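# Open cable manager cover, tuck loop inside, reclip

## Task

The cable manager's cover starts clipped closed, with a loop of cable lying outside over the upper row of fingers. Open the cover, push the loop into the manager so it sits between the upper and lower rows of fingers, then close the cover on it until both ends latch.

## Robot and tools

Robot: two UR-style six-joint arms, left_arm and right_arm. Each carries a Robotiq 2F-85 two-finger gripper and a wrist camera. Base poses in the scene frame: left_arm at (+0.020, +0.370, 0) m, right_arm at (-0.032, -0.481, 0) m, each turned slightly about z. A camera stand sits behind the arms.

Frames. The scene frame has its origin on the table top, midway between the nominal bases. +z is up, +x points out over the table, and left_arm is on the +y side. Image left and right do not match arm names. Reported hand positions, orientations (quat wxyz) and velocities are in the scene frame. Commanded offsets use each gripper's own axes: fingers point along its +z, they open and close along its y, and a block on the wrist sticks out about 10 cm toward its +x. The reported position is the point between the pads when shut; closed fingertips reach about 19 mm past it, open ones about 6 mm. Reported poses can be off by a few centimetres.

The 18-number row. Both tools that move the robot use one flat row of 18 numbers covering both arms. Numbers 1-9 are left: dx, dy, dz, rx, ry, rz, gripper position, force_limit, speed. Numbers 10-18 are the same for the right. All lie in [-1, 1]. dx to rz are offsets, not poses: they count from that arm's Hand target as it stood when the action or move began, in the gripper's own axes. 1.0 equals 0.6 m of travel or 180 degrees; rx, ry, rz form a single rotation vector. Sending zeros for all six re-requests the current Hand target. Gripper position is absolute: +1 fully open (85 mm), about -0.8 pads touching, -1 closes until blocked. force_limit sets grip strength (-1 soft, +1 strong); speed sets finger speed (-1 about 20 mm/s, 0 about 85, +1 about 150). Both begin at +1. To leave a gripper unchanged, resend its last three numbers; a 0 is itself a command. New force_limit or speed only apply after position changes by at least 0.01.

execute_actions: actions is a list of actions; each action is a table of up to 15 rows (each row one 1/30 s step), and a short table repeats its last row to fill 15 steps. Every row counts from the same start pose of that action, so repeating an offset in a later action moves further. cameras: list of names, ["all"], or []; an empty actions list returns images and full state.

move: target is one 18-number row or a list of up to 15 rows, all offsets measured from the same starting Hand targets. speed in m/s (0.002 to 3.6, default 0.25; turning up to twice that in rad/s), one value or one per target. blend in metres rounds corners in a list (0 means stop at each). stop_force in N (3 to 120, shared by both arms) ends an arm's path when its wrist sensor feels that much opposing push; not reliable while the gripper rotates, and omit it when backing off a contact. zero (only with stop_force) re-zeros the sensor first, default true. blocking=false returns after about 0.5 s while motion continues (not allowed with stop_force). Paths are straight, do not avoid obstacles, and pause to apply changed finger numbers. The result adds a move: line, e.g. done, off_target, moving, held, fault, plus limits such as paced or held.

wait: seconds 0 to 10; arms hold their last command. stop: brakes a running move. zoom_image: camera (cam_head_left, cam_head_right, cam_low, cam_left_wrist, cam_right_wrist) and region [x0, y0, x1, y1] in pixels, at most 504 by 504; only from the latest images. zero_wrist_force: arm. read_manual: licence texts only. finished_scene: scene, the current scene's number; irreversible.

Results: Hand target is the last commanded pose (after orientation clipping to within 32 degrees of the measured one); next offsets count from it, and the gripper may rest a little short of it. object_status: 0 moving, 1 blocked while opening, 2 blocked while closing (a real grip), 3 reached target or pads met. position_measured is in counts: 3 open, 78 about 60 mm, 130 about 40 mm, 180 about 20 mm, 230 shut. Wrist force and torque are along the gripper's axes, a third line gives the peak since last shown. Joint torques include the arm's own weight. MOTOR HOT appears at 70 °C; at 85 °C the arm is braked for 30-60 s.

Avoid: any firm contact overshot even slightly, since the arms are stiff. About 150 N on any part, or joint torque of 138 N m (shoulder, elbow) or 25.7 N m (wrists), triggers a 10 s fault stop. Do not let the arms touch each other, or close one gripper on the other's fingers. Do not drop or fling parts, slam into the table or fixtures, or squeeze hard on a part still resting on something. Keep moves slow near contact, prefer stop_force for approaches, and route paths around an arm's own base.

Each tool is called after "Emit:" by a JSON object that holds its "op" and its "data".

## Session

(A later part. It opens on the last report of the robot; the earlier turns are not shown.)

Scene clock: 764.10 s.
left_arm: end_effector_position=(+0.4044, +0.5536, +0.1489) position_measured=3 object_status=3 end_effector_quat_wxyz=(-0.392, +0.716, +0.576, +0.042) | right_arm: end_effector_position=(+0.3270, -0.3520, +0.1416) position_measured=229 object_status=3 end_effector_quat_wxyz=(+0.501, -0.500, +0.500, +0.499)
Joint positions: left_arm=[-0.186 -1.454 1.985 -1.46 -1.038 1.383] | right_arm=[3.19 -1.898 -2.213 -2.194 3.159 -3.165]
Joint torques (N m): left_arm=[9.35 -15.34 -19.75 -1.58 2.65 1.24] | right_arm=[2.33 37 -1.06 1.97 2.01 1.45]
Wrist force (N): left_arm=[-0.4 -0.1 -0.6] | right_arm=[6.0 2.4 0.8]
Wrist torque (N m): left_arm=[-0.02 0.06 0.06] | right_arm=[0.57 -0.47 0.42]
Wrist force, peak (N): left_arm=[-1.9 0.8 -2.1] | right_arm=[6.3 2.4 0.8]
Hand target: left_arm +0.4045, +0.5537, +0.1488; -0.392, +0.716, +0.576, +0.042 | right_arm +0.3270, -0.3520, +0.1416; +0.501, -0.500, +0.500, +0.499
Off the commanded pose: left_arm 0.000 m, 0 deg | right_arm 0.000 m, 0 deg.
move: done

Emit:
{"op": "move", "data": {"target": [-0.061,-0.243,-0.351,-0.162,-0.201,-0.065,1,-1,0,0,0,0,0,0,0,-0.8,-1,0]}}

Emit:
{"op": "move", "data": {"target": [[-0.2,-0.05,0.1,0,-0.25,0,1,-1,0,0,0,0,0,0,0,-0.8,-1,0],[-0.36,-0.05,0.1,0,-0.5,0,1,-1,0,0,0,0,0,0,0,-0.8,-1,0]], "blend": 0.03, "cameras": ["all"]}}

Scene clock: 790.47 s.
left_arm: end_effector_position=(+0.3498, +0.4005, +0.3501) position_measured=3 object_status=3 end_effector_quat_wxyz=(+0.000, +0.707, +0.708, +0.000) | right_arm: end_effector_position=(+0.3270, -0.3520, +0.1416) position_measured=229 object_status=3 end_effector_quat_wxyz=(+0.501, -0.500, +0.500, +0.499)
Joint positions: left_arm=[-0.286 -2.017 1.86 -1.413 -1.57 1.248] | right_arm=[3.19 -1.898 -2.213 -2.194 3.159 -3.165]
Joint torques (N m): left_arm=[12.43 -8.1 -14.39 -0.85 -0.94 -0.21] | right_arm=[3.22 36.97 -0.67 1.88 1.93 1.5]
Wrist force (N): left_arm=[0.4 -0.6 -1.0] | right_arm=[5.9 2.3 0.7]
Wrist torque (N m): left_arm=[0.17 0.13 -0.08] | right_arm=[0.56 -0.46 0.43]
Wrist force, peak (N): left_arm=[-0.5 -1.5 -2.5] | right_arm=[6.2 2.4 0.7]
Hand target: left_arm +0.3498, +0.4005, +0.3501; +0.000, +0.707, +0.708, +0.000 | right_arm +0.3270, -0.3520, +0.1416; +0.501, -0.500, +0.500, +0.499
Off the commanded pose: left_arm 0.000 m, 0 deg | right_arm 0.000 m, 0 deg.
move: done

Scene clock: 793.60 s.
left_arm: end_effector_position=(+0.3183, +0.2161, +0.2902) position_measured=3 object_status=3 end_effector_quat_wxyz=(+0.426, +0.565, +0.556, -0.437) | right_arm: end_effector_position=(+0.3270, -0.3520, +0.1416) position_measured=229 object_status=3 end_effector_quat_wxyz=(+0.501, -0.500, +0.500, +0.499)
Joint positions: left_arm=[-0.095 -1.806 2.523 -2.678 -2.86 1.161] | right_arm=[3.19 -1.898 -2.213 -2.194 3.159 -3.165]
Joint torques (N m): left_arm=[11.48 -18.19 -29.34 -1.16 0.05 1.25] | right_arm=[2.23 36.64 -1.12 1.84 1.95 1.47]
Wrist force (N): left_arm=[0.3 -0.2 -1.2] | right_arm=[5.9 2.4 0.8]
Wrist torque (N m): left_arm=[0.00 0.41 -0.45] | right_arm=[0.58 -0.45 0.42]
Wrist force, peak (N): left_arm=[5.4 0.5 -0.1] | right_arm=[6.3 2.4 0.9]
Hand target: left_arm +0.3184, +0.2162, +0.2902; +0.426, +0.565, +0.556, -0.436 (not the last commanded pose) | right_arm +0.3270, -0.3520, +0.1416; +0.501, -0.500, +0.500, +0.499
Off the commanded pose: left_arm 0.032 m, 15 deg | right_arm 0.000 m, 0 deg.
move: held (left_arm; a check stopped the path); path passed 1 of 2 targets; limits=held
pose unreachable (left arm): on one or more control steps of this call, first in action 0 (counted from 0), this arm could not follow its commanded pose, so it was not sent that pose on those steps. It may still have moved: this result reports where it is.
cause: moving toward the commanded pose would bring two parts of the arm too close to each other (its gripper and another part of the arm, with joints 4 (wrist 1) to 6 (wrist 3) between them, 4 mm apart when it was first held).
camera_calibration:
cam_left_wrist: T_world_to_cam=[[0.999767, -0.0182888, -0.011428, -0.300932], [0.0125395, 0.0618604, 0.998006, -0.28493], [-0.0175454, -0.997917, 0.0620753, 0.327707], [0, 0, 0, 1]] pos_world=[0.310185, 0.339146, 0.26058]
cam_right_wrist: T_world_to_cam=[[-0.999513, -0.00670761, 0.0304713, 0.332689], [0.0310091, -0.321652, 0.94635, -0.233067], [0.00345342, 0.946834, 0.321704, 0.41504], [0, 0, 0, 1]] pos_world=[0.338321, -0.465709, 0.0769054]

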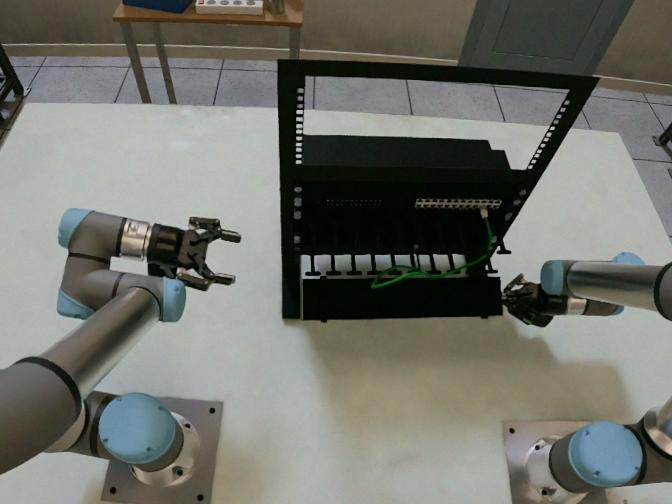

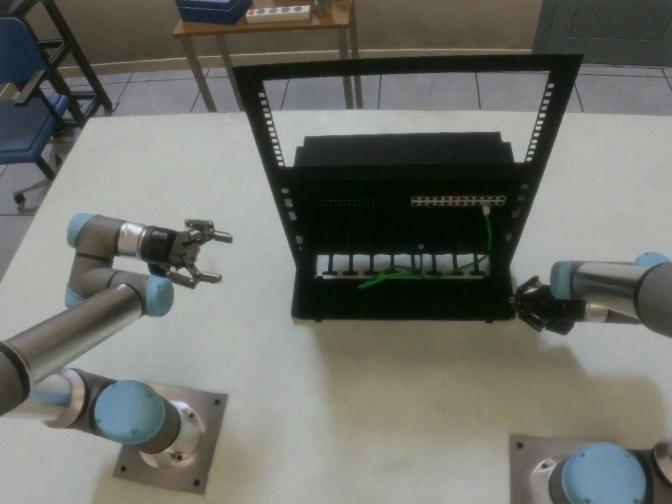

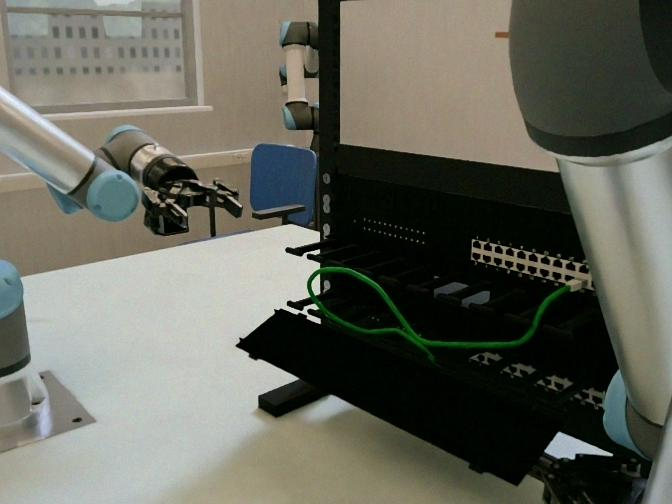

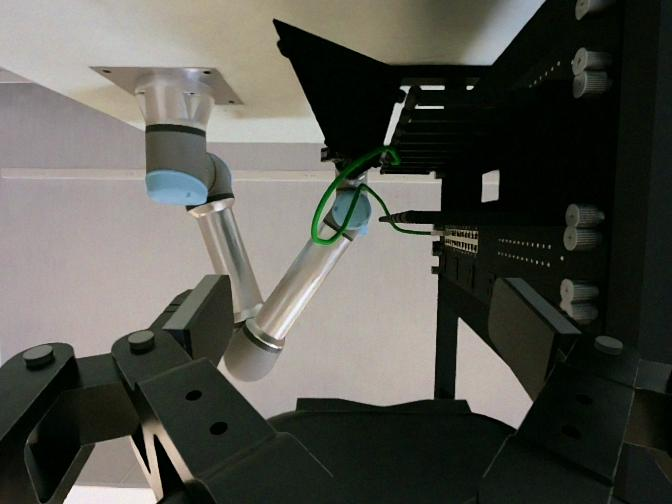

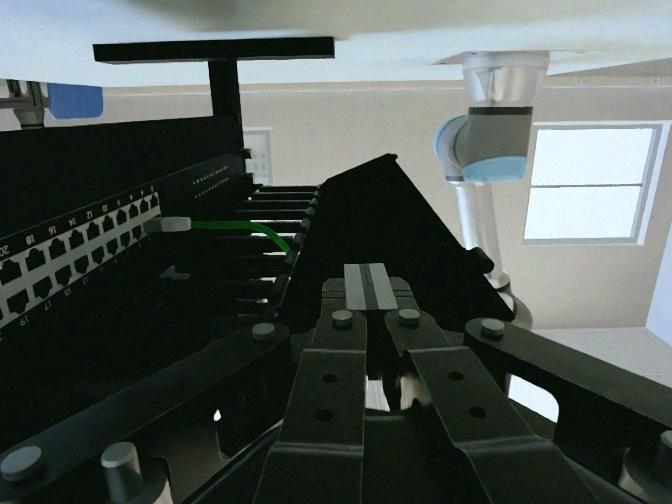

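Emit:
{"op": "move", "data": {"target": [0.12,0.17,-0.32,0.263,-0.018,0.101,1,-1,0,0,0,0,0,0,0,-0.8,-1,0]}}

Scene clock: 831.87 s.
left_arm: end_effector_position=(+0.4241, +0.4182, +0.2693) position_measured=3 object_status=3 end_effector_quat_wxyz=(+0.241, +0.754, +0.230, -0.567) | right_arm: end_effector_position=(+0.3270, -0.3520, +0.1416) position_measured=229 object_status=3 end_effector_quat_wxyz=(+0.501, -0.500, +0.500, +0.499)
Joint positions: left_arm=[0.16 -1.053 1.323 -0.558 -2.125 3.093] | right_arm=[3.19 -1.898 -2.213 -2.194 3.159 -3.165]
Joint torques (N m): left_arm=[-12.92 -36.15 -29.58 0.69 1.33 0.56] | right_arm=[2.02 36.94 -0.49 1.88 1.81 1.45]
Wrist force (N): left_arm=[0.1 -0.3 -1.1] | right_arm=[5.8 2.4 0.9]
Wrist torque (N m): left_arm=[0.03 0.42 -0.33] | right_arm=[0.57 -0.44 0.43]
Wrist force, peak (N): left_arm=[0.9 -0.1 -2.6] | right_arm=[6.2 2.6 0.9]
Hand target: left_arm +0.4242, +0.4182, +0.2693; +0.241, +0.754, +0.230, -0.567 | right_arm +0.3270, -0.3520, +0.1416; +0.501, -0.500, +0.500, +0.499
Off the commanded pose: left_arm 0.000 m, 0 deg | right_arm 0.000 m, 0 deg.
move: done

Emit:
{"op": "move", "data": {"target": [-0.08,0.298,0.545,-0.280,-0.058,-0.065,1,-1,0,0,0,0,0,0,0,-0.8,-1,0], "cameras": ["cam_left_wrist","cam_head_left","cam_head_right"]}}

Scene clock: 859.83 s.
left_arm: end_effector_position=(+0.2796, +0.0717, +0.2551) position_measured=3 object_status=3 end_effector_quat_wxyz=(+0.500, +0.500, +0.499, -0.500) | right_arm: end_effector_position=(+0.3270, -0.3520, +0.1416) position_measured=229 object_status=3 end_effector_quat_wxyz=(+0.501, -0.500, +0.500, +0.499)
Joint positions: left_arm=[-0.652 -1.8 2.401 -0.602 -3.827 3.142] | right_arm=[3.19 -1.898 -2.213 -2.194 3.159 -3.165]
Joint torques (N m): left_arm=[-14.77 -19.85 -22.97 0.25 -2.18 0] | right_arm=[3.37 37.13 -1.44 1.76 2.04 1.44]
Wrist force (N): left_arm=[0.3 -0.1 -1.1] | right_arm=[6.1 2.3 0.9]
Wrist torque (N m): left_arm=[-0.06 0.37 -0.48] | right_arm=[0.57 -0.48 0.42]
Wrist force, peak (N): left_arm=[0.6 -0.7 -3.3] | right_arm=[6.2 2.4 0.9]
Hand target: left_arm +0.2796, +0.0717, +0.2551; +0.500, +0.500, +0.499, -0.500 | right_arm +0.3270, -0.3520, +0.1416; +0.501, -0.500, +0.500, +0.499
Off the commanded pose: left_arm 0.000 m, 0 deg | right_arm 0.000 m, 0 deg.
move: done
camera_calibration:
cam_left_wrist: T_world_to_cam=[[0.999983, -0.0020971, -0.00551696, -0.267981], [0.00589711, 0.316639, 0.948528, -0.24431], [-0.000242275, -0.948544, 0.316646, 0.111773], [0, 0, 0, 1]] pos_world=[0.269444, 0.182818, 0.194864]
Images, in order (width x height): cam_head_left 672x504, cam_head_right 672x504, cam_left_wrist 672x504.

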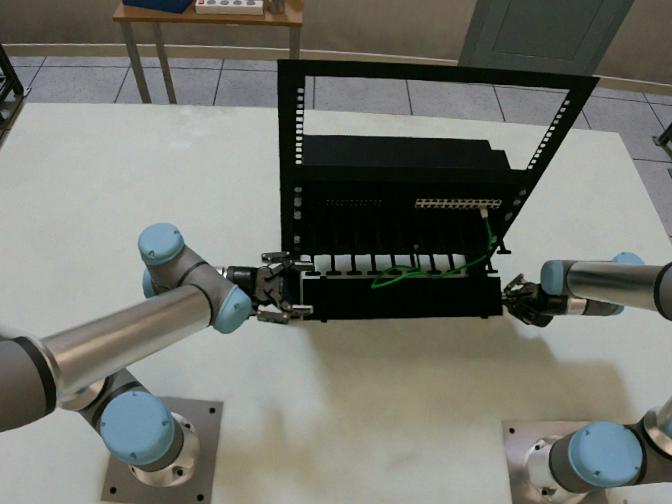

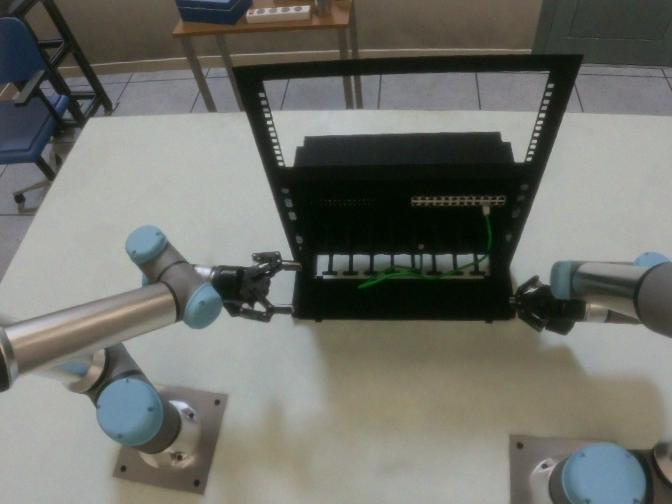

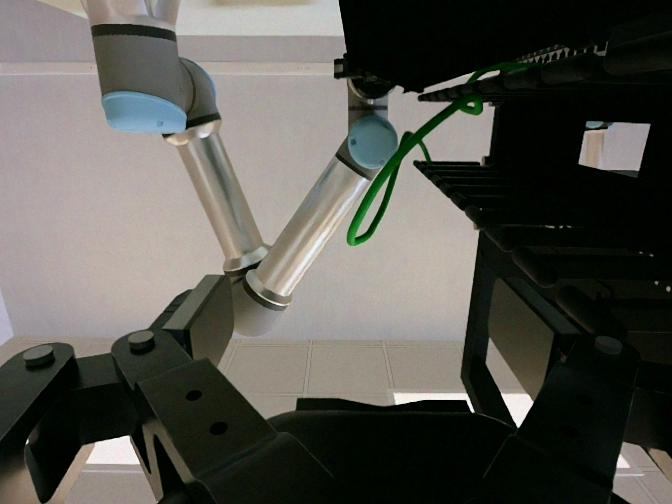

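Emit:
{"op": "move", "data": {"target": [[0,0,0,0,0,0,0.3,-1,0,0,0,0,0,0,0,-0.8,-1,0],[-0.013,0.006,0.223,0,0,0,0.3,-1,0,0,0,0,0,0,0,-0.8,-1,0],[-0.013,0.006,0.223,0,0,0,-1,-1,0,0,0,0,0,0,0,-0.8,-1,0]], "speed": 0.12, "cameras": ["cam_left_wrist","cam_low"]}}

Emit:
{"op": "zoom_image", "data": {"camera": "cam_low", "region": [270, 200, 620, 440]}}

Scene clock: 876.80 s.
left_arm: end_effector_position=(+0.2830, -0.0621, +0.2630) position_measured=220 object_status=0 end_effector_quat_wxyz=(+0.500, +0.500, +0.499, -0.500) | right_arm: end_effector_position=(+0.3270, -0.3520, +0.1416) position_measured=229 object_status=3 end_effector_quat_wxyz=(+0.501, -0.500, +0.500, +0.499)
Joint positions: left_arm=[-0.985 -1.655 2.261 -0.607 -4.161 3.142] | right_arm=[3.19 -1.898 -2.213 -2.194 3.159 -3.165]
Joint torques (N m): left_arm=[5.01 -28.27 -26.2 -2.62 -1.75 0.97] | right_arm=[3.27 36.42 -1.19 1.99 1.91 1.51]
Wrist force (N): left_arm=[0.1 -0.1 -1.1] | right_arm=[6.0 2.4 0.8]
Wrist torque (N m): left_arm=[-0.07 0.43 -0.47] | right_arm=[0.58 -0.47 0.43]
Wrist force, peak (N): left_arm=[0.6 -0.4 -2.8] | right_arm=[6.4 2.2 1.0]
Hand target: left_arm +0.2830, -0.0621, +0.2630; +0.500, +0.500, +0.499, -0.500 | right_arm +0.3270, -0.3520, +0.1416; +0.501, -0.500, +0.500, +0.499
Off the commanded pose: left_arm 0.000 m, 0 deg | right_arm 0.000 m, 0 deg.
move: done
camera_calibration:
cam_left_wrist: T_world_to_cam=[[0.999982, -0.00222403, -0.00557823, -0.271499], [0.00599539, 0.316549, 0.948557, -0.209485], [-0.000343835, -0.948574, 0.316556, -0.0175947], [0, 0, 0, 1]] pos_world=[0.272744, 0.0490185, 0.202764]
Images, in order (width x height): cam_low 672x504, cam_left_wrist 672x504.

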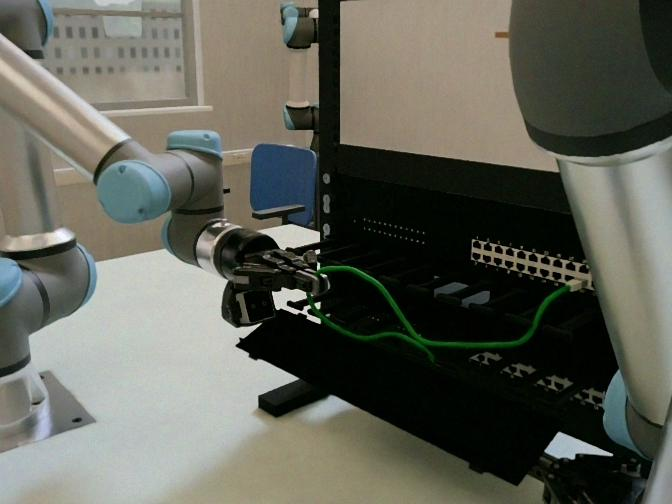

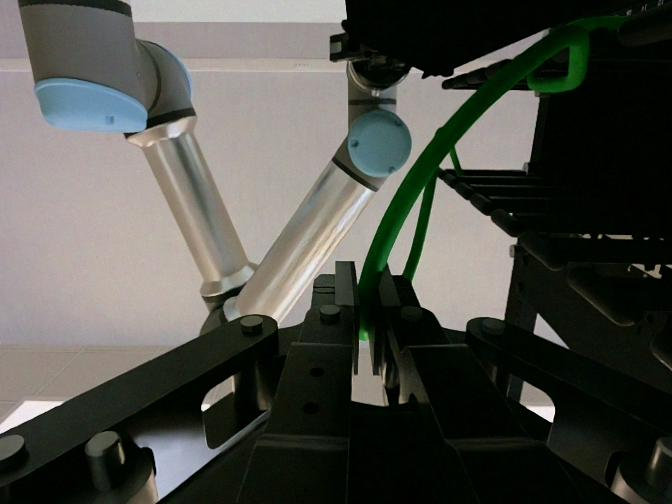

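Scaled by 1.440.

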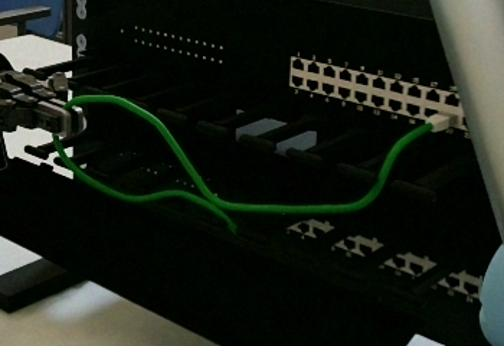

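Emit:
{"op": "move", "data": {"target": [[0.047,0.03,-0.06,0,0,0,-1,-1,0,0,0,0,0,0,0,-0.8,-1,0],[0.06,0.03,-0.16,0,0,0,-1,-1,0,0,0,0,0,0,0,-0.8,-1,0]], "speed": 0.05, "stop_force": 6, "cameras": ["cam_left_wrist","cam_low","cam_head_left"]}}

Emit:
{"op": "zoom_image", "data": {"camera": "cam_low", "region": [270, 200, 620, 440]}}

Scene clock: 895.20 s.
left_arm: end_effector_position=(+0.2903, -0.0475, +0.2516) position_measured=220 object_status=2 end_effector_quat_wxyz=(+0.500, +0.500, +0.499, -0.500) | right_arm: end_effector_position=(+0.3270, -0.3520, +0.1416) position_measured=229 object_status=3 end_effector_quat_wxyz=(+0.501, -0.500, +0.500, +0.499)
Joint positions: left_arm=[-0.936 -1.638 2.282 -0.645 -4.112 3.142] | right_arm=[3.19 -1.898 -2.213 -2.194 3.159 -3.165]
Joint torques (N m): left_arm=[15.56 -18.78 -9.48 -3.01 1.23 -0.82] | right_arm=[3.32 37.06 -0.95 0.82 -3.09 1.34]
Wrist force (N): left_arm=[-5.6 -2.4 -0.1] | right_arm=[9.7 1.5 1.2]
Wrist torque (N m): left_arm=[-0.29 1.10 -0.56] | right_arm=[0.57 -0.61 0.41]
Wrist force, peak (N): left_arm=[-16.1 -11.0 -7.3] | right_arm=[16.2 -1.4 -0.3]
Hand target: left_arm +0.2903, -0.0475, +0.2516; +0.500, +0.500, +0.499, -0.500 (not the last commanded pose) | right_arm +0.3270, -0.3520, +0.1416; +0.501, -0.500, +0.500, +0.499
Off the commanded pose: left_arm 0.086 m, 0 deg | right_arm 0.000 m, 0 deg.
move: contact (left_arm); path passed 0 of 2 targets
camera_calibration:
cam_left_wrist: T_world_to_cam=[[0.999983, -0.00209658, -0.00551695, -0.27885], [0.00589692, 0.31655, 0.948558, -0.203277], [-0.000242342, -0.948574, 0.316557, -0.000257726], [0, 0, 0, 1]] pos_world=[0.280044, 0.0635183, 0.191363]
Images, in order (width x height): cam_head_left 672x504, cam_low 672x504, cam_left_wrist 672x504.

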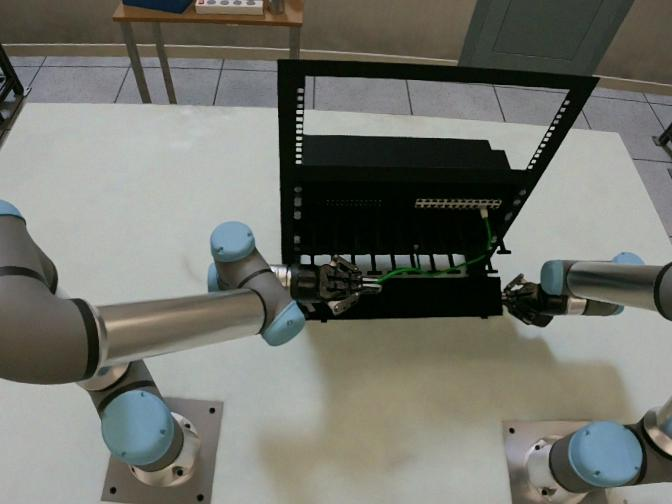

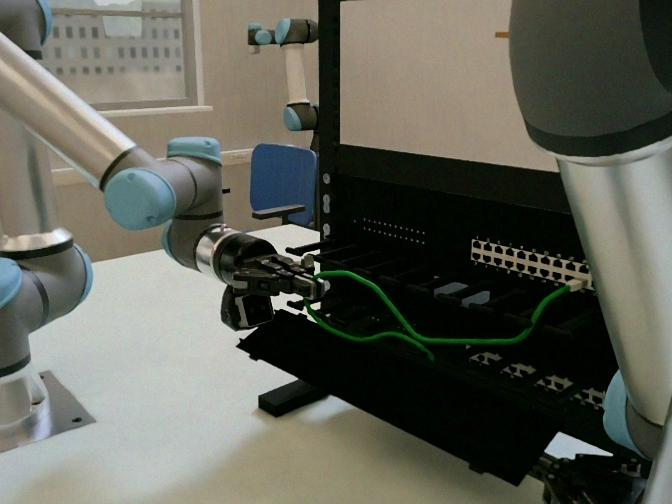

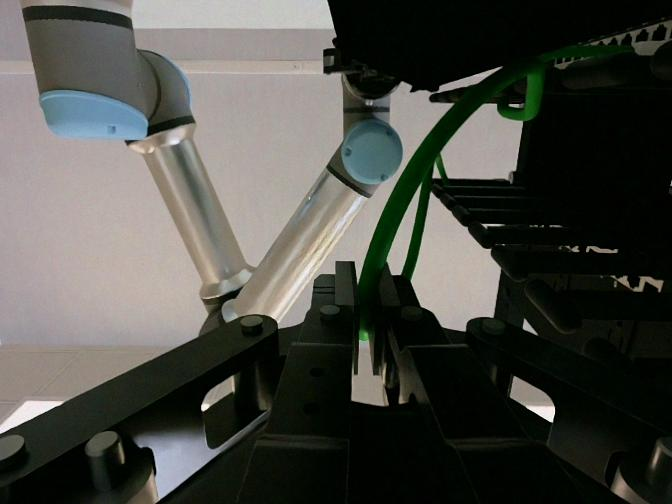

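Scaled by 1.440.

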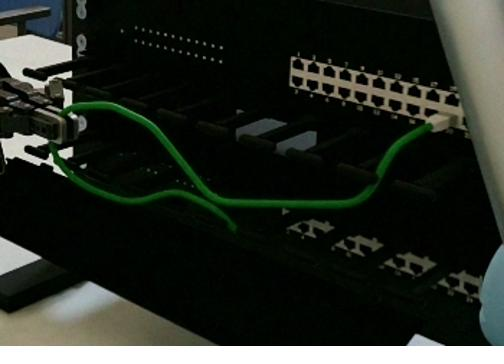

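Emit:
{"op": "move", "data": {"target": [[-0.03,-0.01,0.01,0,0,0,-1,-1,0,0,0,0,0,0,0,-0.8,-1,0],[-0.03,-0.01,0.01,0,0,0,-1,-1,0,0.024,-0.039,0,0,0,0,-0.8,-1,0],[-0.03,-0.01,0.01,0,0,0,-1,-1,0,0.024,-0.113,0,0,0,0,-0.8,-1,0]], "speed": 0.06}}

Emit:
{"op": "move", "data": {"target": [[0.04,0.03,-0.07,0,0,0,-1,-1,0,0,0,0,0,0,0,-0.8,-1,0],[0.09,0.03,-0.16,0,0,0,-1,-1,0,0,0,0,0,0,0,-0.8,-1,0]], "speed": 0.05, "stop_force": 6, "cameras": ["cam_left_wrist","cam_low","cam_head_left"]}}

Emit:
{"op": "zoom_image", "data": {"camera": "cam_low", "region": [270, 200, 620, 440]}}

Scene clock: 909.40 s.
left_arm: end_effector_position=(+0.2843, -0.0535, +0.2696) position_measured=220 object_status=2 end_effector_quat_wxyz=(+0.500, +0.500, +0.499, -0.500) | right_arm: end_effector_position=(+0.3948, -0.3522, +0.1273) position_measured=229 object_status=3 end_effector_quat_wxyz=(+0.501, -0.500, +0.500, +0.499)
Joint positions: left_arm=[-0.966 -1.676 2.259 -0.584 -4.141 3.142] | right_arm=[3.187 -2.034 -2.043 -2.186 3.156 -3.123]
Joint torques (N m): left_arm=[13.5 -4.43 -10.79 -2.89 1.77 1.09] | right_arm=[-3.17 42.19 6.52 -0.43 -1.83 0.29]
Wrist force (N): left_arm=[0.5 0.4 -0.9] | right_arm=[4.3 3.5 0.8]
Wrist torque (N m): left_arm=[-0.01 0.38 -0.47] | right_arm=[0.61 -0.37 0.53]
Wrist force, peak (N): left_arm=[-5.7 -2.6 -0.1] | right_arm=[10.0 1.3 1.2]
Hand target: left_arm +0.2843, -0.0535, +0.2696; +0.500, +0.500, +0.499, -0.500 | right_arm +0.3948, -0.3521, +0.1273; +0.501, -0.500, +0.500, +0.499
Off the commanded pose: left_arm 0.000 m, 0 deg | right_arm 0.000 m, 0 deg.
move: done

Scene clock: 910.83 s.
left_arm: end_effector_position=(+0.2907, -0.0385, +0.2610) position_measured=220 object_status=2 end_effector_quat_wxyz=(+0.500, +0.500, +0.499, -0.500) | right_arm: end_effector_position=(+0.3948, -0.3521, +0.1273) position_measured=229 object_status=3 end_effector_quat_wxyz=(+0.501, -0.500, +0.500, +0.499)
Joint positions: left_arm=[-0.917 -1.667 2.278 -0.612 -4.093 3.142] | right_arm=[3.187 -2.034 -2.043 -2.186 3.156 -3.123]
Joint torques (N m): left_arm=[13.42 -27.69 -10.59 -3.96 1.73 -0.13] | right_arm=[3.51 42.89 18.39 0.8 1.35 0.7]
Wrist force (N): left_arm=[1.2 0.0 0.4] | right_arm=[4.3 3.4 0.7]
Wrist torque (N m): left_arm=[-0.03 0.26 -0.43] | right_arm=[0.60 -0.37 0.53]
Wrist force, peak (N): left_arm=[-9.4 -47.0 4.2] | right_arm=[4.4 3.5 0.8]
Hand target: left_arm +0.2907, -0.0385, +0.2610; +0.500, +0.500, +0.499, -0.500 (not the last commanded pose) | right_arm +0.3948, -0.3521, +0.1273; +0.501, -0.500, +0.500, +0.499
Off the commanded pose: left_arm 0.094 m, 0 deg | right_arm 0.000 m, 0 deg.
move: contact (left_arm); path passed 0 of 2 targets
camera_calibration:
cam_left_wrist: T_world_to_cam=[[0.999983, -0.001969, -0.00545526, -0.279202], [0.00579802, 0.316551, 0.948558, -0.215049], [-0.000140842, -0.948574, 0.316557, 0.00537007], [0, 0, 0, 1]] pos_world=[0.280444, 0.0726181, 0.200763]
Images, in order (width x height): cam_head_left 672x504, cam_low 672x504, cam_left_wrist 672x504.

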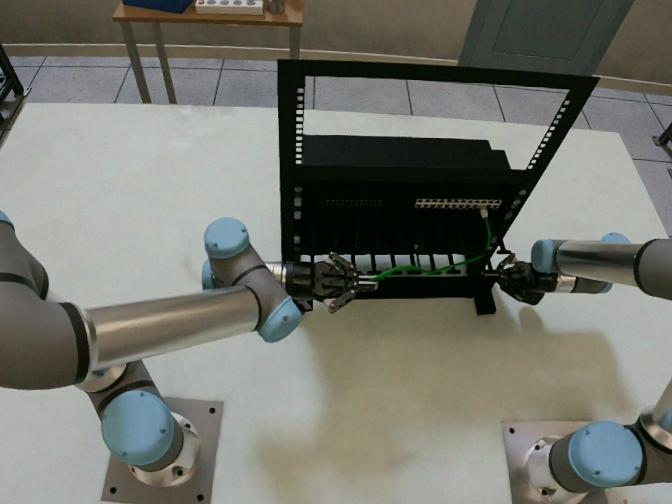

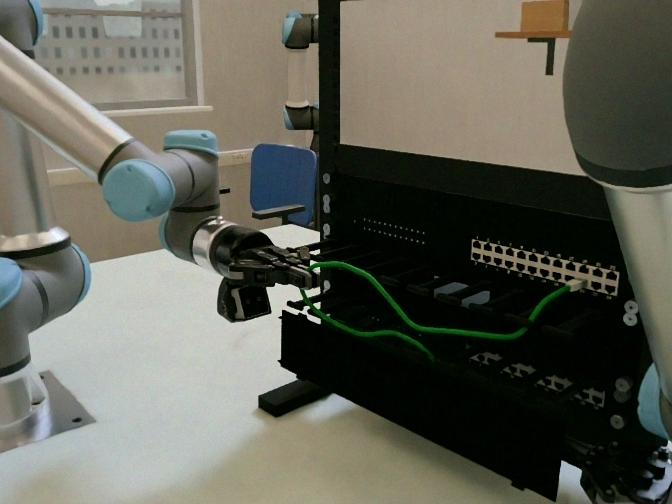

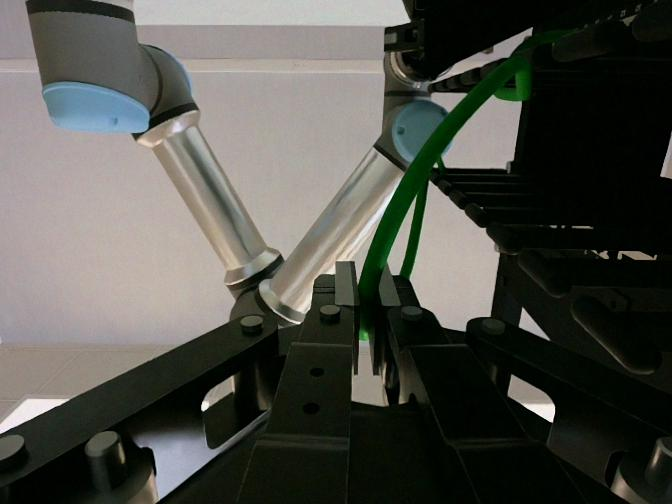

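Scaled by 1.440.

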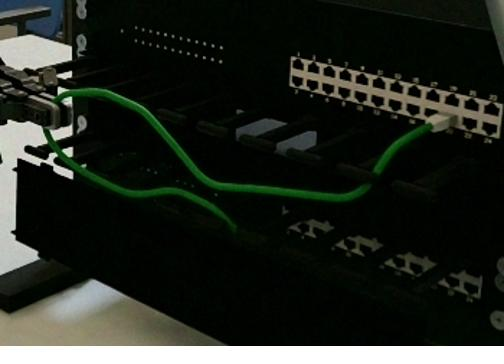

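Emit:
{"op": "move", "data": {"target": [[0.015,-0.05,0,0,0,0,-1,-1,0,0,0,0,0,0,0,-0.8,-1,0],[0.077,-0.05,-0.06,0,0,0,-1,-1,0,0,0,0,0,0,0,-0.8,-1,0],[0.08,-0.05,-0.115,0,0,0,-1,-1,0,0,0,0,0,0,0,-0.8,-1,0]], "speed": 0.05, "stop_force": 10, "cameras": ["cam_left_wrist","cam_low","cam_head_left"]}}

Emit:
{"op": "zoom_image", "data": {"camera": "cam_low", "region": [270, 200, 620, 440]}}

Scene clock: 924.83 s.
left_arm: end_effector_position=(+0.2607, -0.0169, +0.2297) position_measured=220 object_status=2 end_effector_quat_wxyz=(+0.500, +0.500, +0.499, -0.500) | right_arm: end_effector_position=(+0.3948, -0.3521, +0.1273) position_measured=229 object_status=3 end_effector_quat_wxyz=(+0.501, -0.500, +0.500, +0.499)
Joint positions: left_arm=[-0.966 -1.712 2.416 -0.705 -4.142 3.143] | right_arm=[3.187 -2.034 -2.043 -2.186 3.156 -3.123]
Joint torques (N m): left_arm=[11.2 -25.46 -4.71 -2.4 3.6 0.03] | right_arm=[3.04 42.66 10.98 1.91 2.45 1.01]
Wrist force (N): left_arm=[1.7 7.1 11.6] | right_arm=[4.3 3.4 0.9]
Wrist torque (N m): left_arm=[0.02 0.25 -0.44] | right_arm=[0.58 -0.37 0.54]
Wrist force, peak (N): left_arm=[4.0 9.4 15.2] | right_arm=[4.5 3.4 0.9]
Hand target: left_arm +0.2607, -0.0169, +0.2297; +0.500, +0.500, +0.499, -0.500 (not the last commanded pose) | right_arm +0.3948, -0.3521, +0.1273; +0.501, -0.500, +0.500, +0.499
Off the commanded pose: left_arm 0.050 m, 0 deg | right_arm 0.000 m, 0 deg.
move: contact (left_arm); path passed 1 of 3 targets
camera_calibration:
cam_left_wrist: T_world_to_cam=[[0.999984, -0.00174597, -0.00542758, -0.249457], [0.00570117, 0.316342, 0.948628, -0.191959], [0.0000606891, -0.948644, 0.316347, 0.0356602], [0, 0, 0, 1]] pos_world=[0.250545, 0.0941178, 0.169463]
Images, in order (width x height): cam_head_left 672x504, cam_low 672x504, cam_left_wrist 672x504.

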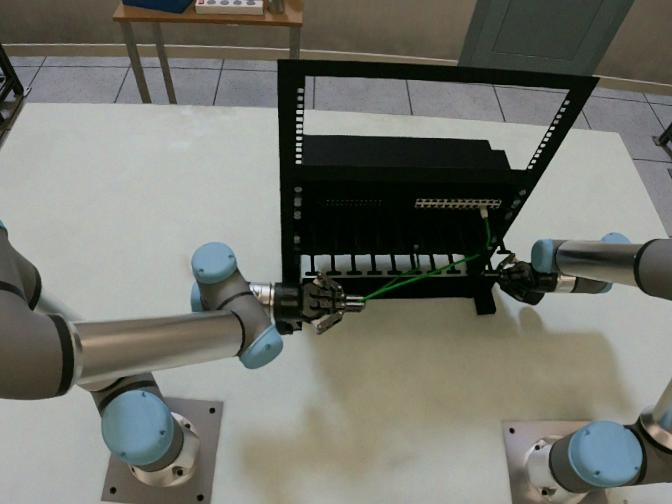

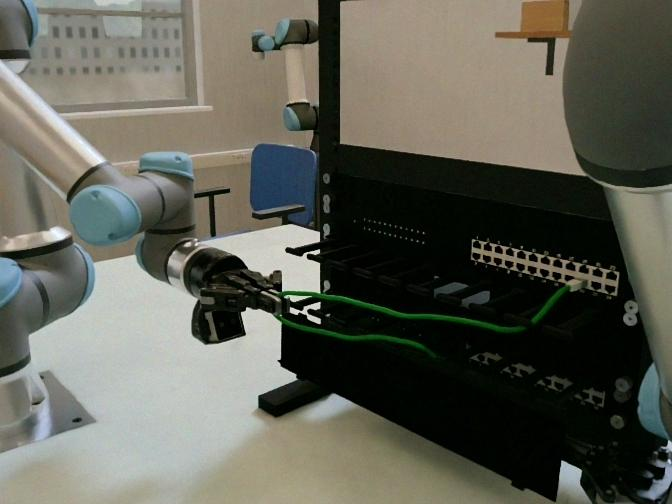

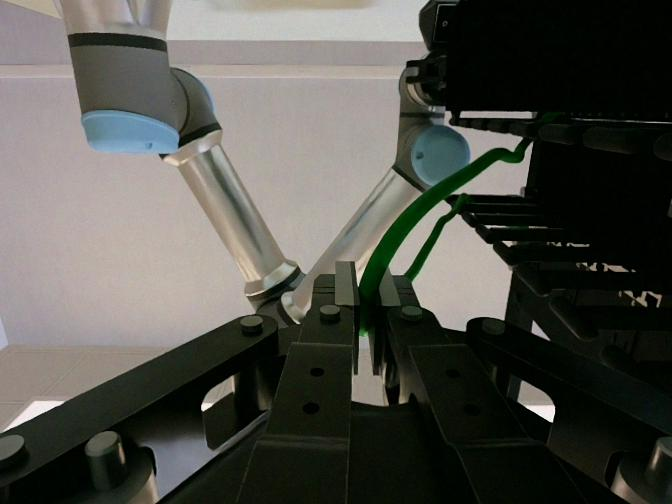

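Scaled by 1.440.

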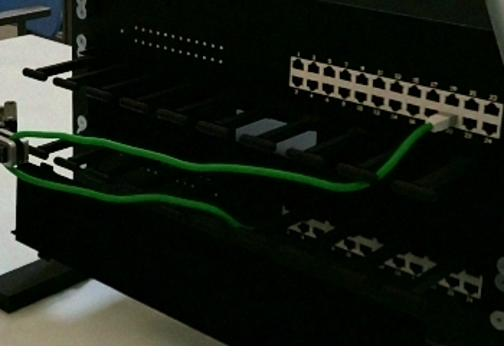

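Emit:
{"op": "move", "data": {"target": [[0.03,0.065,0.022,-0.333,0,0,-1,-1,0,0,0,0,0,0,0,-0.8,-1,0],[0.03,0.2,0.022,-0.333,0,0,-1,-1,0,0,0,0,0,0,0,-0.8,-1,0]], "speed": 0.1, "stop_force": 20, "cameras": ["cam_left_wrist","cam_low","cam_head_left","cam_head_right"]}}

Emit:
{"op": "zoom_image", "data": {"camera": "cam_low", "region": [270, 200, 620, 440]}}

Scene clock: 964.33 s.
left_arm: end_effector_position=(+0.3659, -0.0298, +0.2119) position_measured=220 object_status=2 end_effector_quat_wxyz=(+0.683, +0.183, +0.682, -0.184) | right_arm: end_effector_position=(+0.3948, -0.3521, +0.1273) position_measured=229 object_status=3 end_effector_quat_wxyz=(+0.501, -0.500, +0.500, +0.499)
Joint positions: left_arm=[-1.571 -1.601 2.382 -0.784 -5.794 3.145] | right_arm=[3.187 -2.034 -2.043 -2.186 3.156 -3.123]
Joint torques (N m): left_arm=[1.79 -3.04 -24.74 0.98 -1.8 1.19] | right_arm=[3.43 43.43 -0.35 2.12 2.3 1.28]
Wrist force (N): left_arm=[-0.6 -1.5 -3.3] | right_arm=[4.3 3.3 0.7]
Wrist torque (N m): left_arm=[0.02 0.44 -0.45] | right_arm=[0.58 -0.37 0.54]
Wrist force, peak (N): left_arm=[1.6 7.2 11.8] | right_arm=[4.4 3.6 0.8]
Hand target: left_arm +0.3659, -0.0298, +0.2119; +0.683, +0.183, +0.682, -0.184 (not the last commanded pose) | right_arm +0.3948, -0.3521, +0.1273; +0.501, -0.500, +0.500, +0.499
Off the commanded pose: left_arm 0.015 m, 0 deg | right_arm 0.000 m, 0 deg.
move: contact (left_arm); path passed 1 of 2 targets
camera_calibration:
cam_left_wrist: T_world_to_cam=[[0.501877, 0.864915, -0.0065259, -0.146402], [-0.271396, 0.164636, 0.948282, -0.074799], [0.821258, -0.47415, 0.317361, -0.257413], [0, 0, 0, 1]] pos_world=[0.264577, 0.0168873, 0.151668]
Images, in order (width x height): cam_head_left 672x504, cam_head_right 672x504, cam_low 672x504, cam_left_wrist 672x504.

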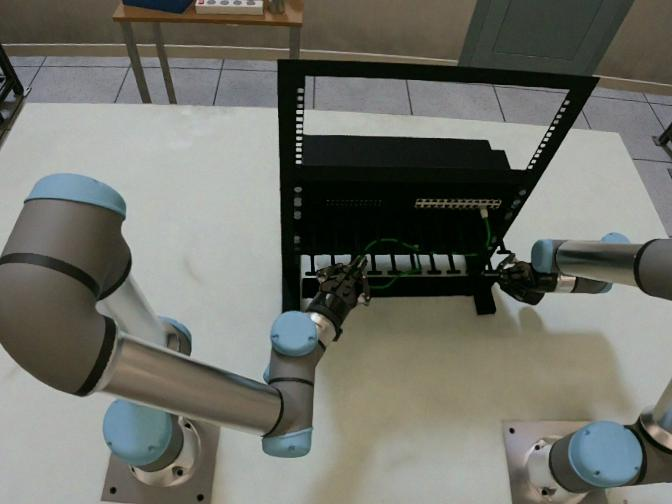

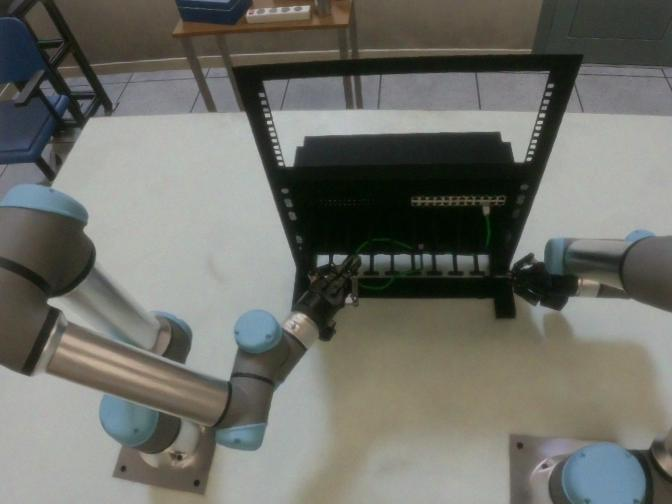

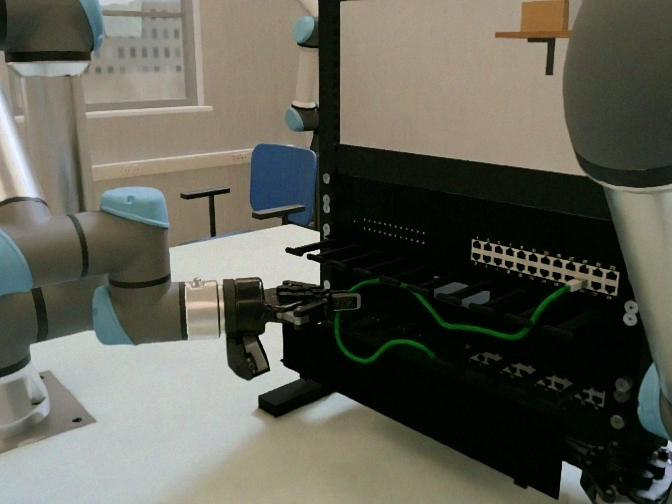

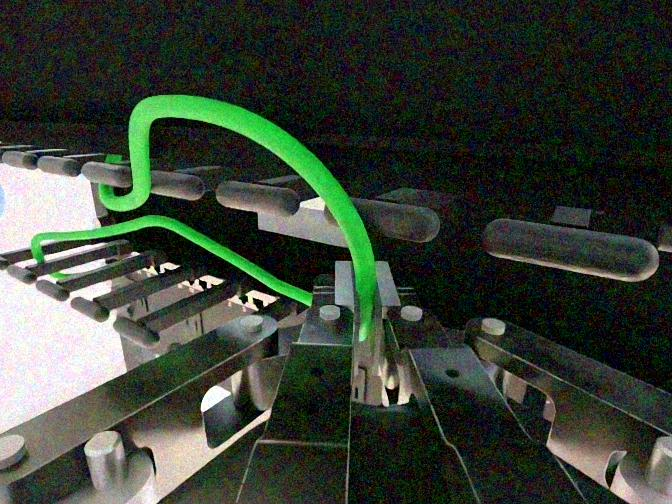

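Scaled by 1.440.

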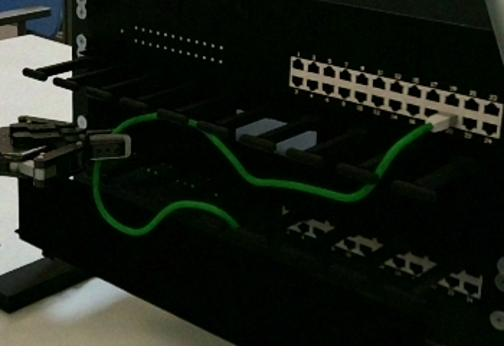

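Emit:
{"op": "move", "data": {"target": [[-0.022,-0.002,0.03,0,0,0,-1,-1,0,0,0,0,0,0,0,-0.8,-1,0],[-0.022,-0.002,0.03,0,0,0,-0.3,-1,-1,0,0,0,0,0,0,-0.8,-1,0],[-0.022,-0.002,-0.17,0,0,0,-0.3,-1,-1,0,0,0,0,0,0,-0.8,-1,0]], "speed": 0.08, "cameras": ["cam_left_wrist","cam_low","cam_head_left","cam_right_wrist"]}}

Emit:
{"op": "zoom_image", "data": {"camera": "cam_low", "region": [270, 200, 620, 440]}}

Scene clock: 988.63 s.
left_arm: end_effector_position=(+0.2770, +0.0203, +0.2250) position_measured=167 object_status=3 end_effector_quat_wxyz=(+0.683, +0.183, +0.682, -0.184) | right_arm: end_effector_position=(+0.3948, -0.3521, +0.1273) position_measured=229 object_status=3 end_effector_quat_wxyz=(+0.501, -0.500, +0.500, +0.499)
Joint positions: left_arm=[-2.018 -1.887 2.552 -0.692 -6.241 3.168] | right_arm=[3.187 -2.034 -2.043 -2.186 3.156 -3.123]
Joint torques (N m): left_arm=[-2.88 -14.61 -9.27 0.93 -1.56 -1.55] | right_arm=[4.01 42.8 0.41 2.11 1.99 1.53]
Motor temperatures (°C): left_arm=[36 33 36 40 41 39] | right_arm=[34 35 28 41 38 43]
Wrist force (N): left_arm=[1.1 -0.4 -0.9] | right_arm=[4.5 3.6 0.7]
Wrist torque (N m): left_arm=[-0.12 0.28 -0.48] | right_arm=[0.62 -0.40 0.53]
Wrist force, peak (N): left_arm=[4.2 -21.5 31.6] | right_arm=[4.5 3.4 1.0]
Hand target: left_arm +0.2770, +0.0203, +0.2250; +0.683, +0.183, +0.682, -0.184 | right_arm +0.3948, -0.3521, +0.1273; +0.501, -0.500, +0.500, +0.499
Off the commanded pose: left_arm 0.000 m, 0 deg | right_arm 0.000 m, 0 deg.
move: done
camera_calibration:
cam_left_wrist: T_world_to_cam=[[0.501996, 0.864846, -0.00640006, -0.144982], [-0.271173, 0.164419, 0.948383, -0.119621], [0.821258, -0.474349, 0.317061, -0.164789], [0, 0, 0, 1]] pos_world=[0.175677, 0.0668873, 0.164767]
cam_right_wrist: T_world_to_cam=[[-0.999513, -0.00672662, 0.0304663, 0.400885], [0.0310084, -0.322251, 0.946146, -0.22184], [0.00345343, 0.94663, 0.322302, 0.419398], [0, 0, 0, 1]] pos_world=[0.406121, -0.465806, 0.0625071]
Images, in order (width x height): cam_head_left 672x504, cam_low 672x504, cam_left_wrist 672x504, cam_right_wrist 672x504.

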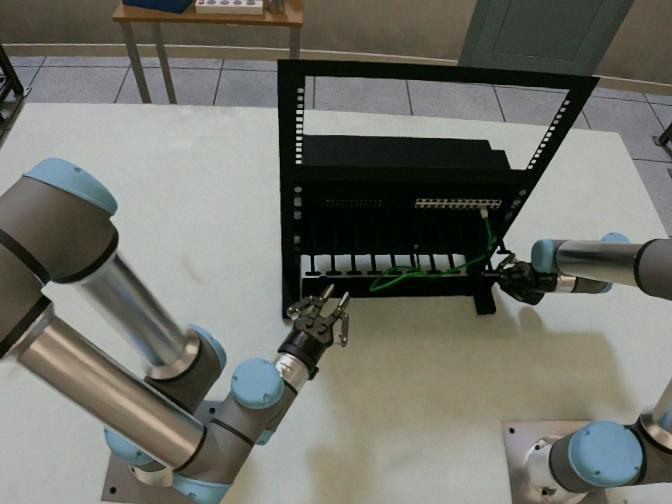

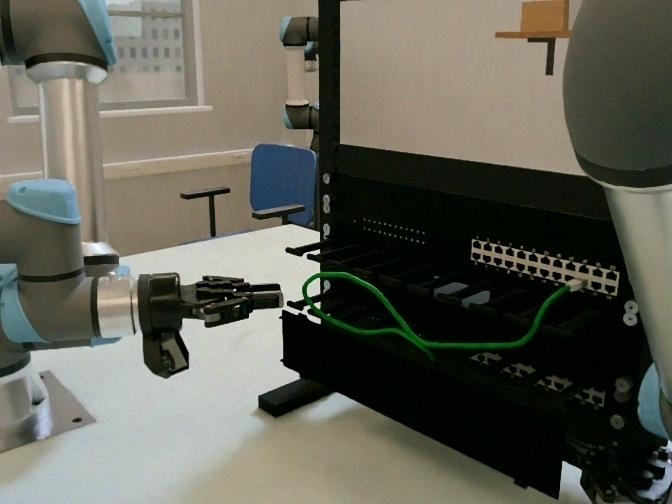

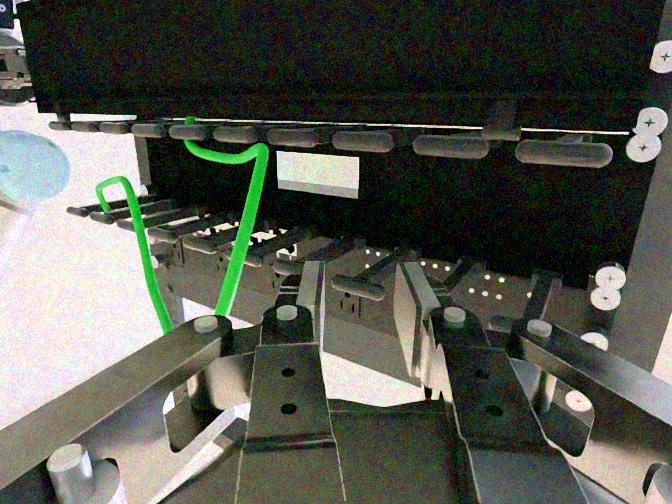

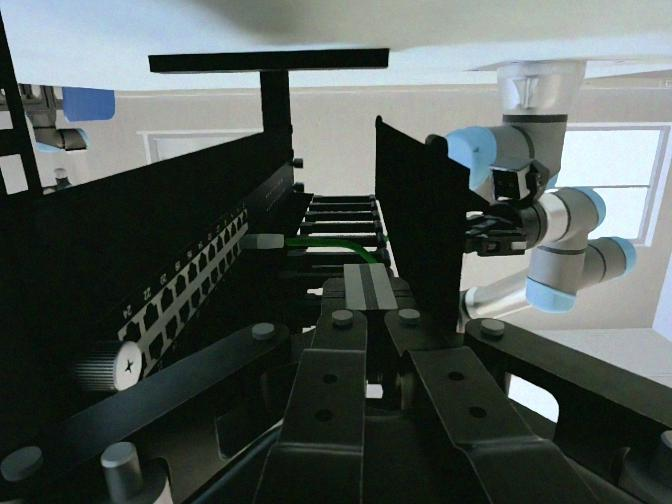

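Scaled by 1.440.

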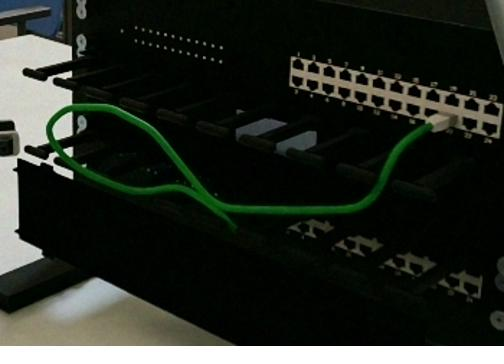

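Emit:
{"op": "move", "data": {"target": [[-0.058,-0.1075,-0.086,0,0,0,0.3,-1,0,0,0,-0.2,0,0,0,-0.8,-1,0],[-0.06,-0.1045,0.076,0,0,0,0.3,-1,0,0,0,-0.2,0,0,0,-0.8,-1,0]], "speed": 0.12, "cameras": ["cam_left_wrist","cam_right_wrist","cam_low"]}}

Scene clock: 1107.80 s.
left_arm: end_effector_position=(+0.2850, -0.0568, +0.2610) position_measured=91 object_status=3 end_effector_quat_wxyz=(+0.683, +0.183, +0.682, -0.184) | right_arm: end_effector_position=(+0.3946, -0.4721, +0.1273) position_measured=229 object_status=3 end_effector_quat_wxyz=(+0.501, -0.500, +0.500, +0.499)
Joint positions: left_arm=[-1.852 -1.696 2.304 -0.614 -6.074 3.149] | right_arm=[2.921 -2.117 -1.892 -2.276 2.89 -3.144]
Joint torques (N m): left_arm=[6.75 -5.11 -21.99 1.16 -1.98 -1.36] | right_arm=[-5.1 46.68 0.4 1.25 -2.42 1.45]
Wrist force (N): left_arm=[1.0 -0.4 -0.7] | right_arm=[4.4 2.9 0.8]
Wrist torque (N m): left_arm=[-0.13 0.29 -0.38] | right_arm=[0.51 -0.39 0.50]
Wrist force, peak (N): left_arm=[0.7 -0.5 -2.1] | right_arm=[4.4 3.7 2.6]
Hand target: left_arm +0.2850, -0.0568, +0.2610; +0.683, +0.183, +0.682, -0.184 | right_arm +0.3946, -0.4721, +0.1273; +0.501, -0.500, +0.500, +0.499
Off the commanded pose: left_arm 0.000 m, 0 deg | right_arm 0.000 m, 0 deg.
move: done
camera_calibration:
cam_left_wrist: T_world_to_cam=[[0.502059, 0.864809, -0.00645191, -0.0821754], [-0.271393, 0.16463, 0.948284, -0.138871], [0.821147, -0.474344, 0.317357, -0.219338], [0, 0, 0, 1]] pos_world=[0.183677, -0.010113, 0.200768]
cam_right_wrist: T_world_to_cam=[[-0.999513, -0.00672662, 0.0304663, 0.399878], [0.0310084, -0.322251, 0.946146, -0.260504], [0.00345343, 0.94663, 0.322302, 0.532994], [0, 0, 0, 1]] pos_world=[0.405921, -0.585806, 0.0625071]
Images, in order (width x height): cam_low 672x504, cam_left_wrist 672x504, cam_right_wrist 672x504.

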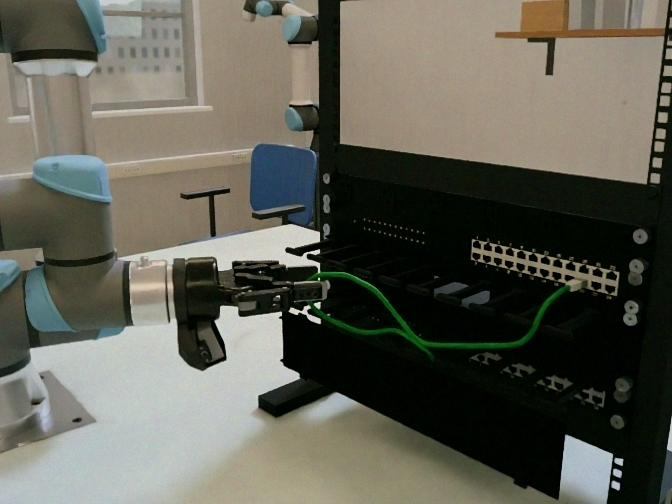

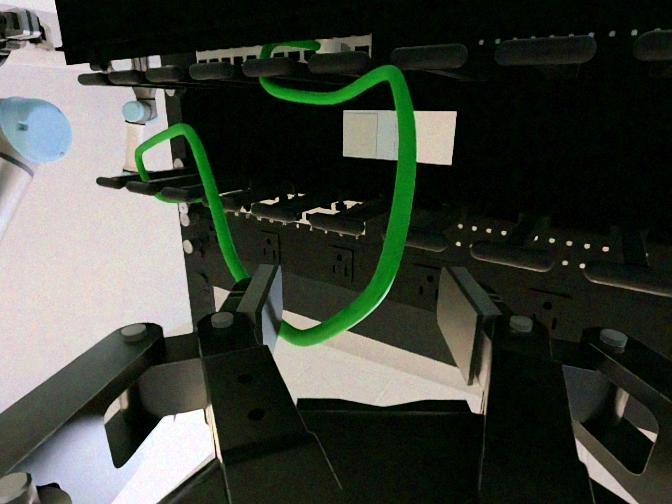

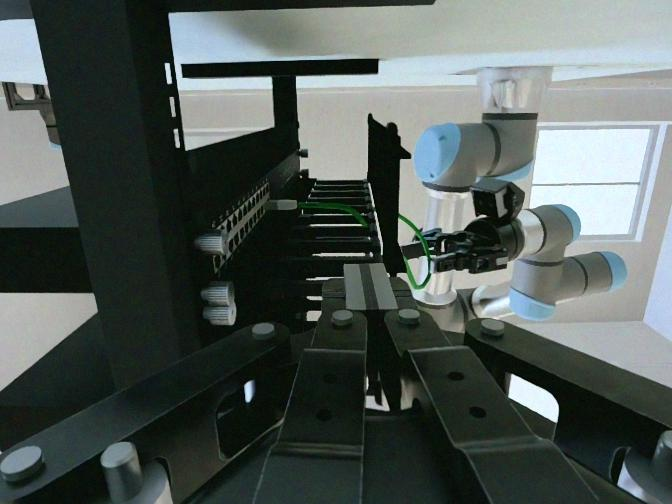

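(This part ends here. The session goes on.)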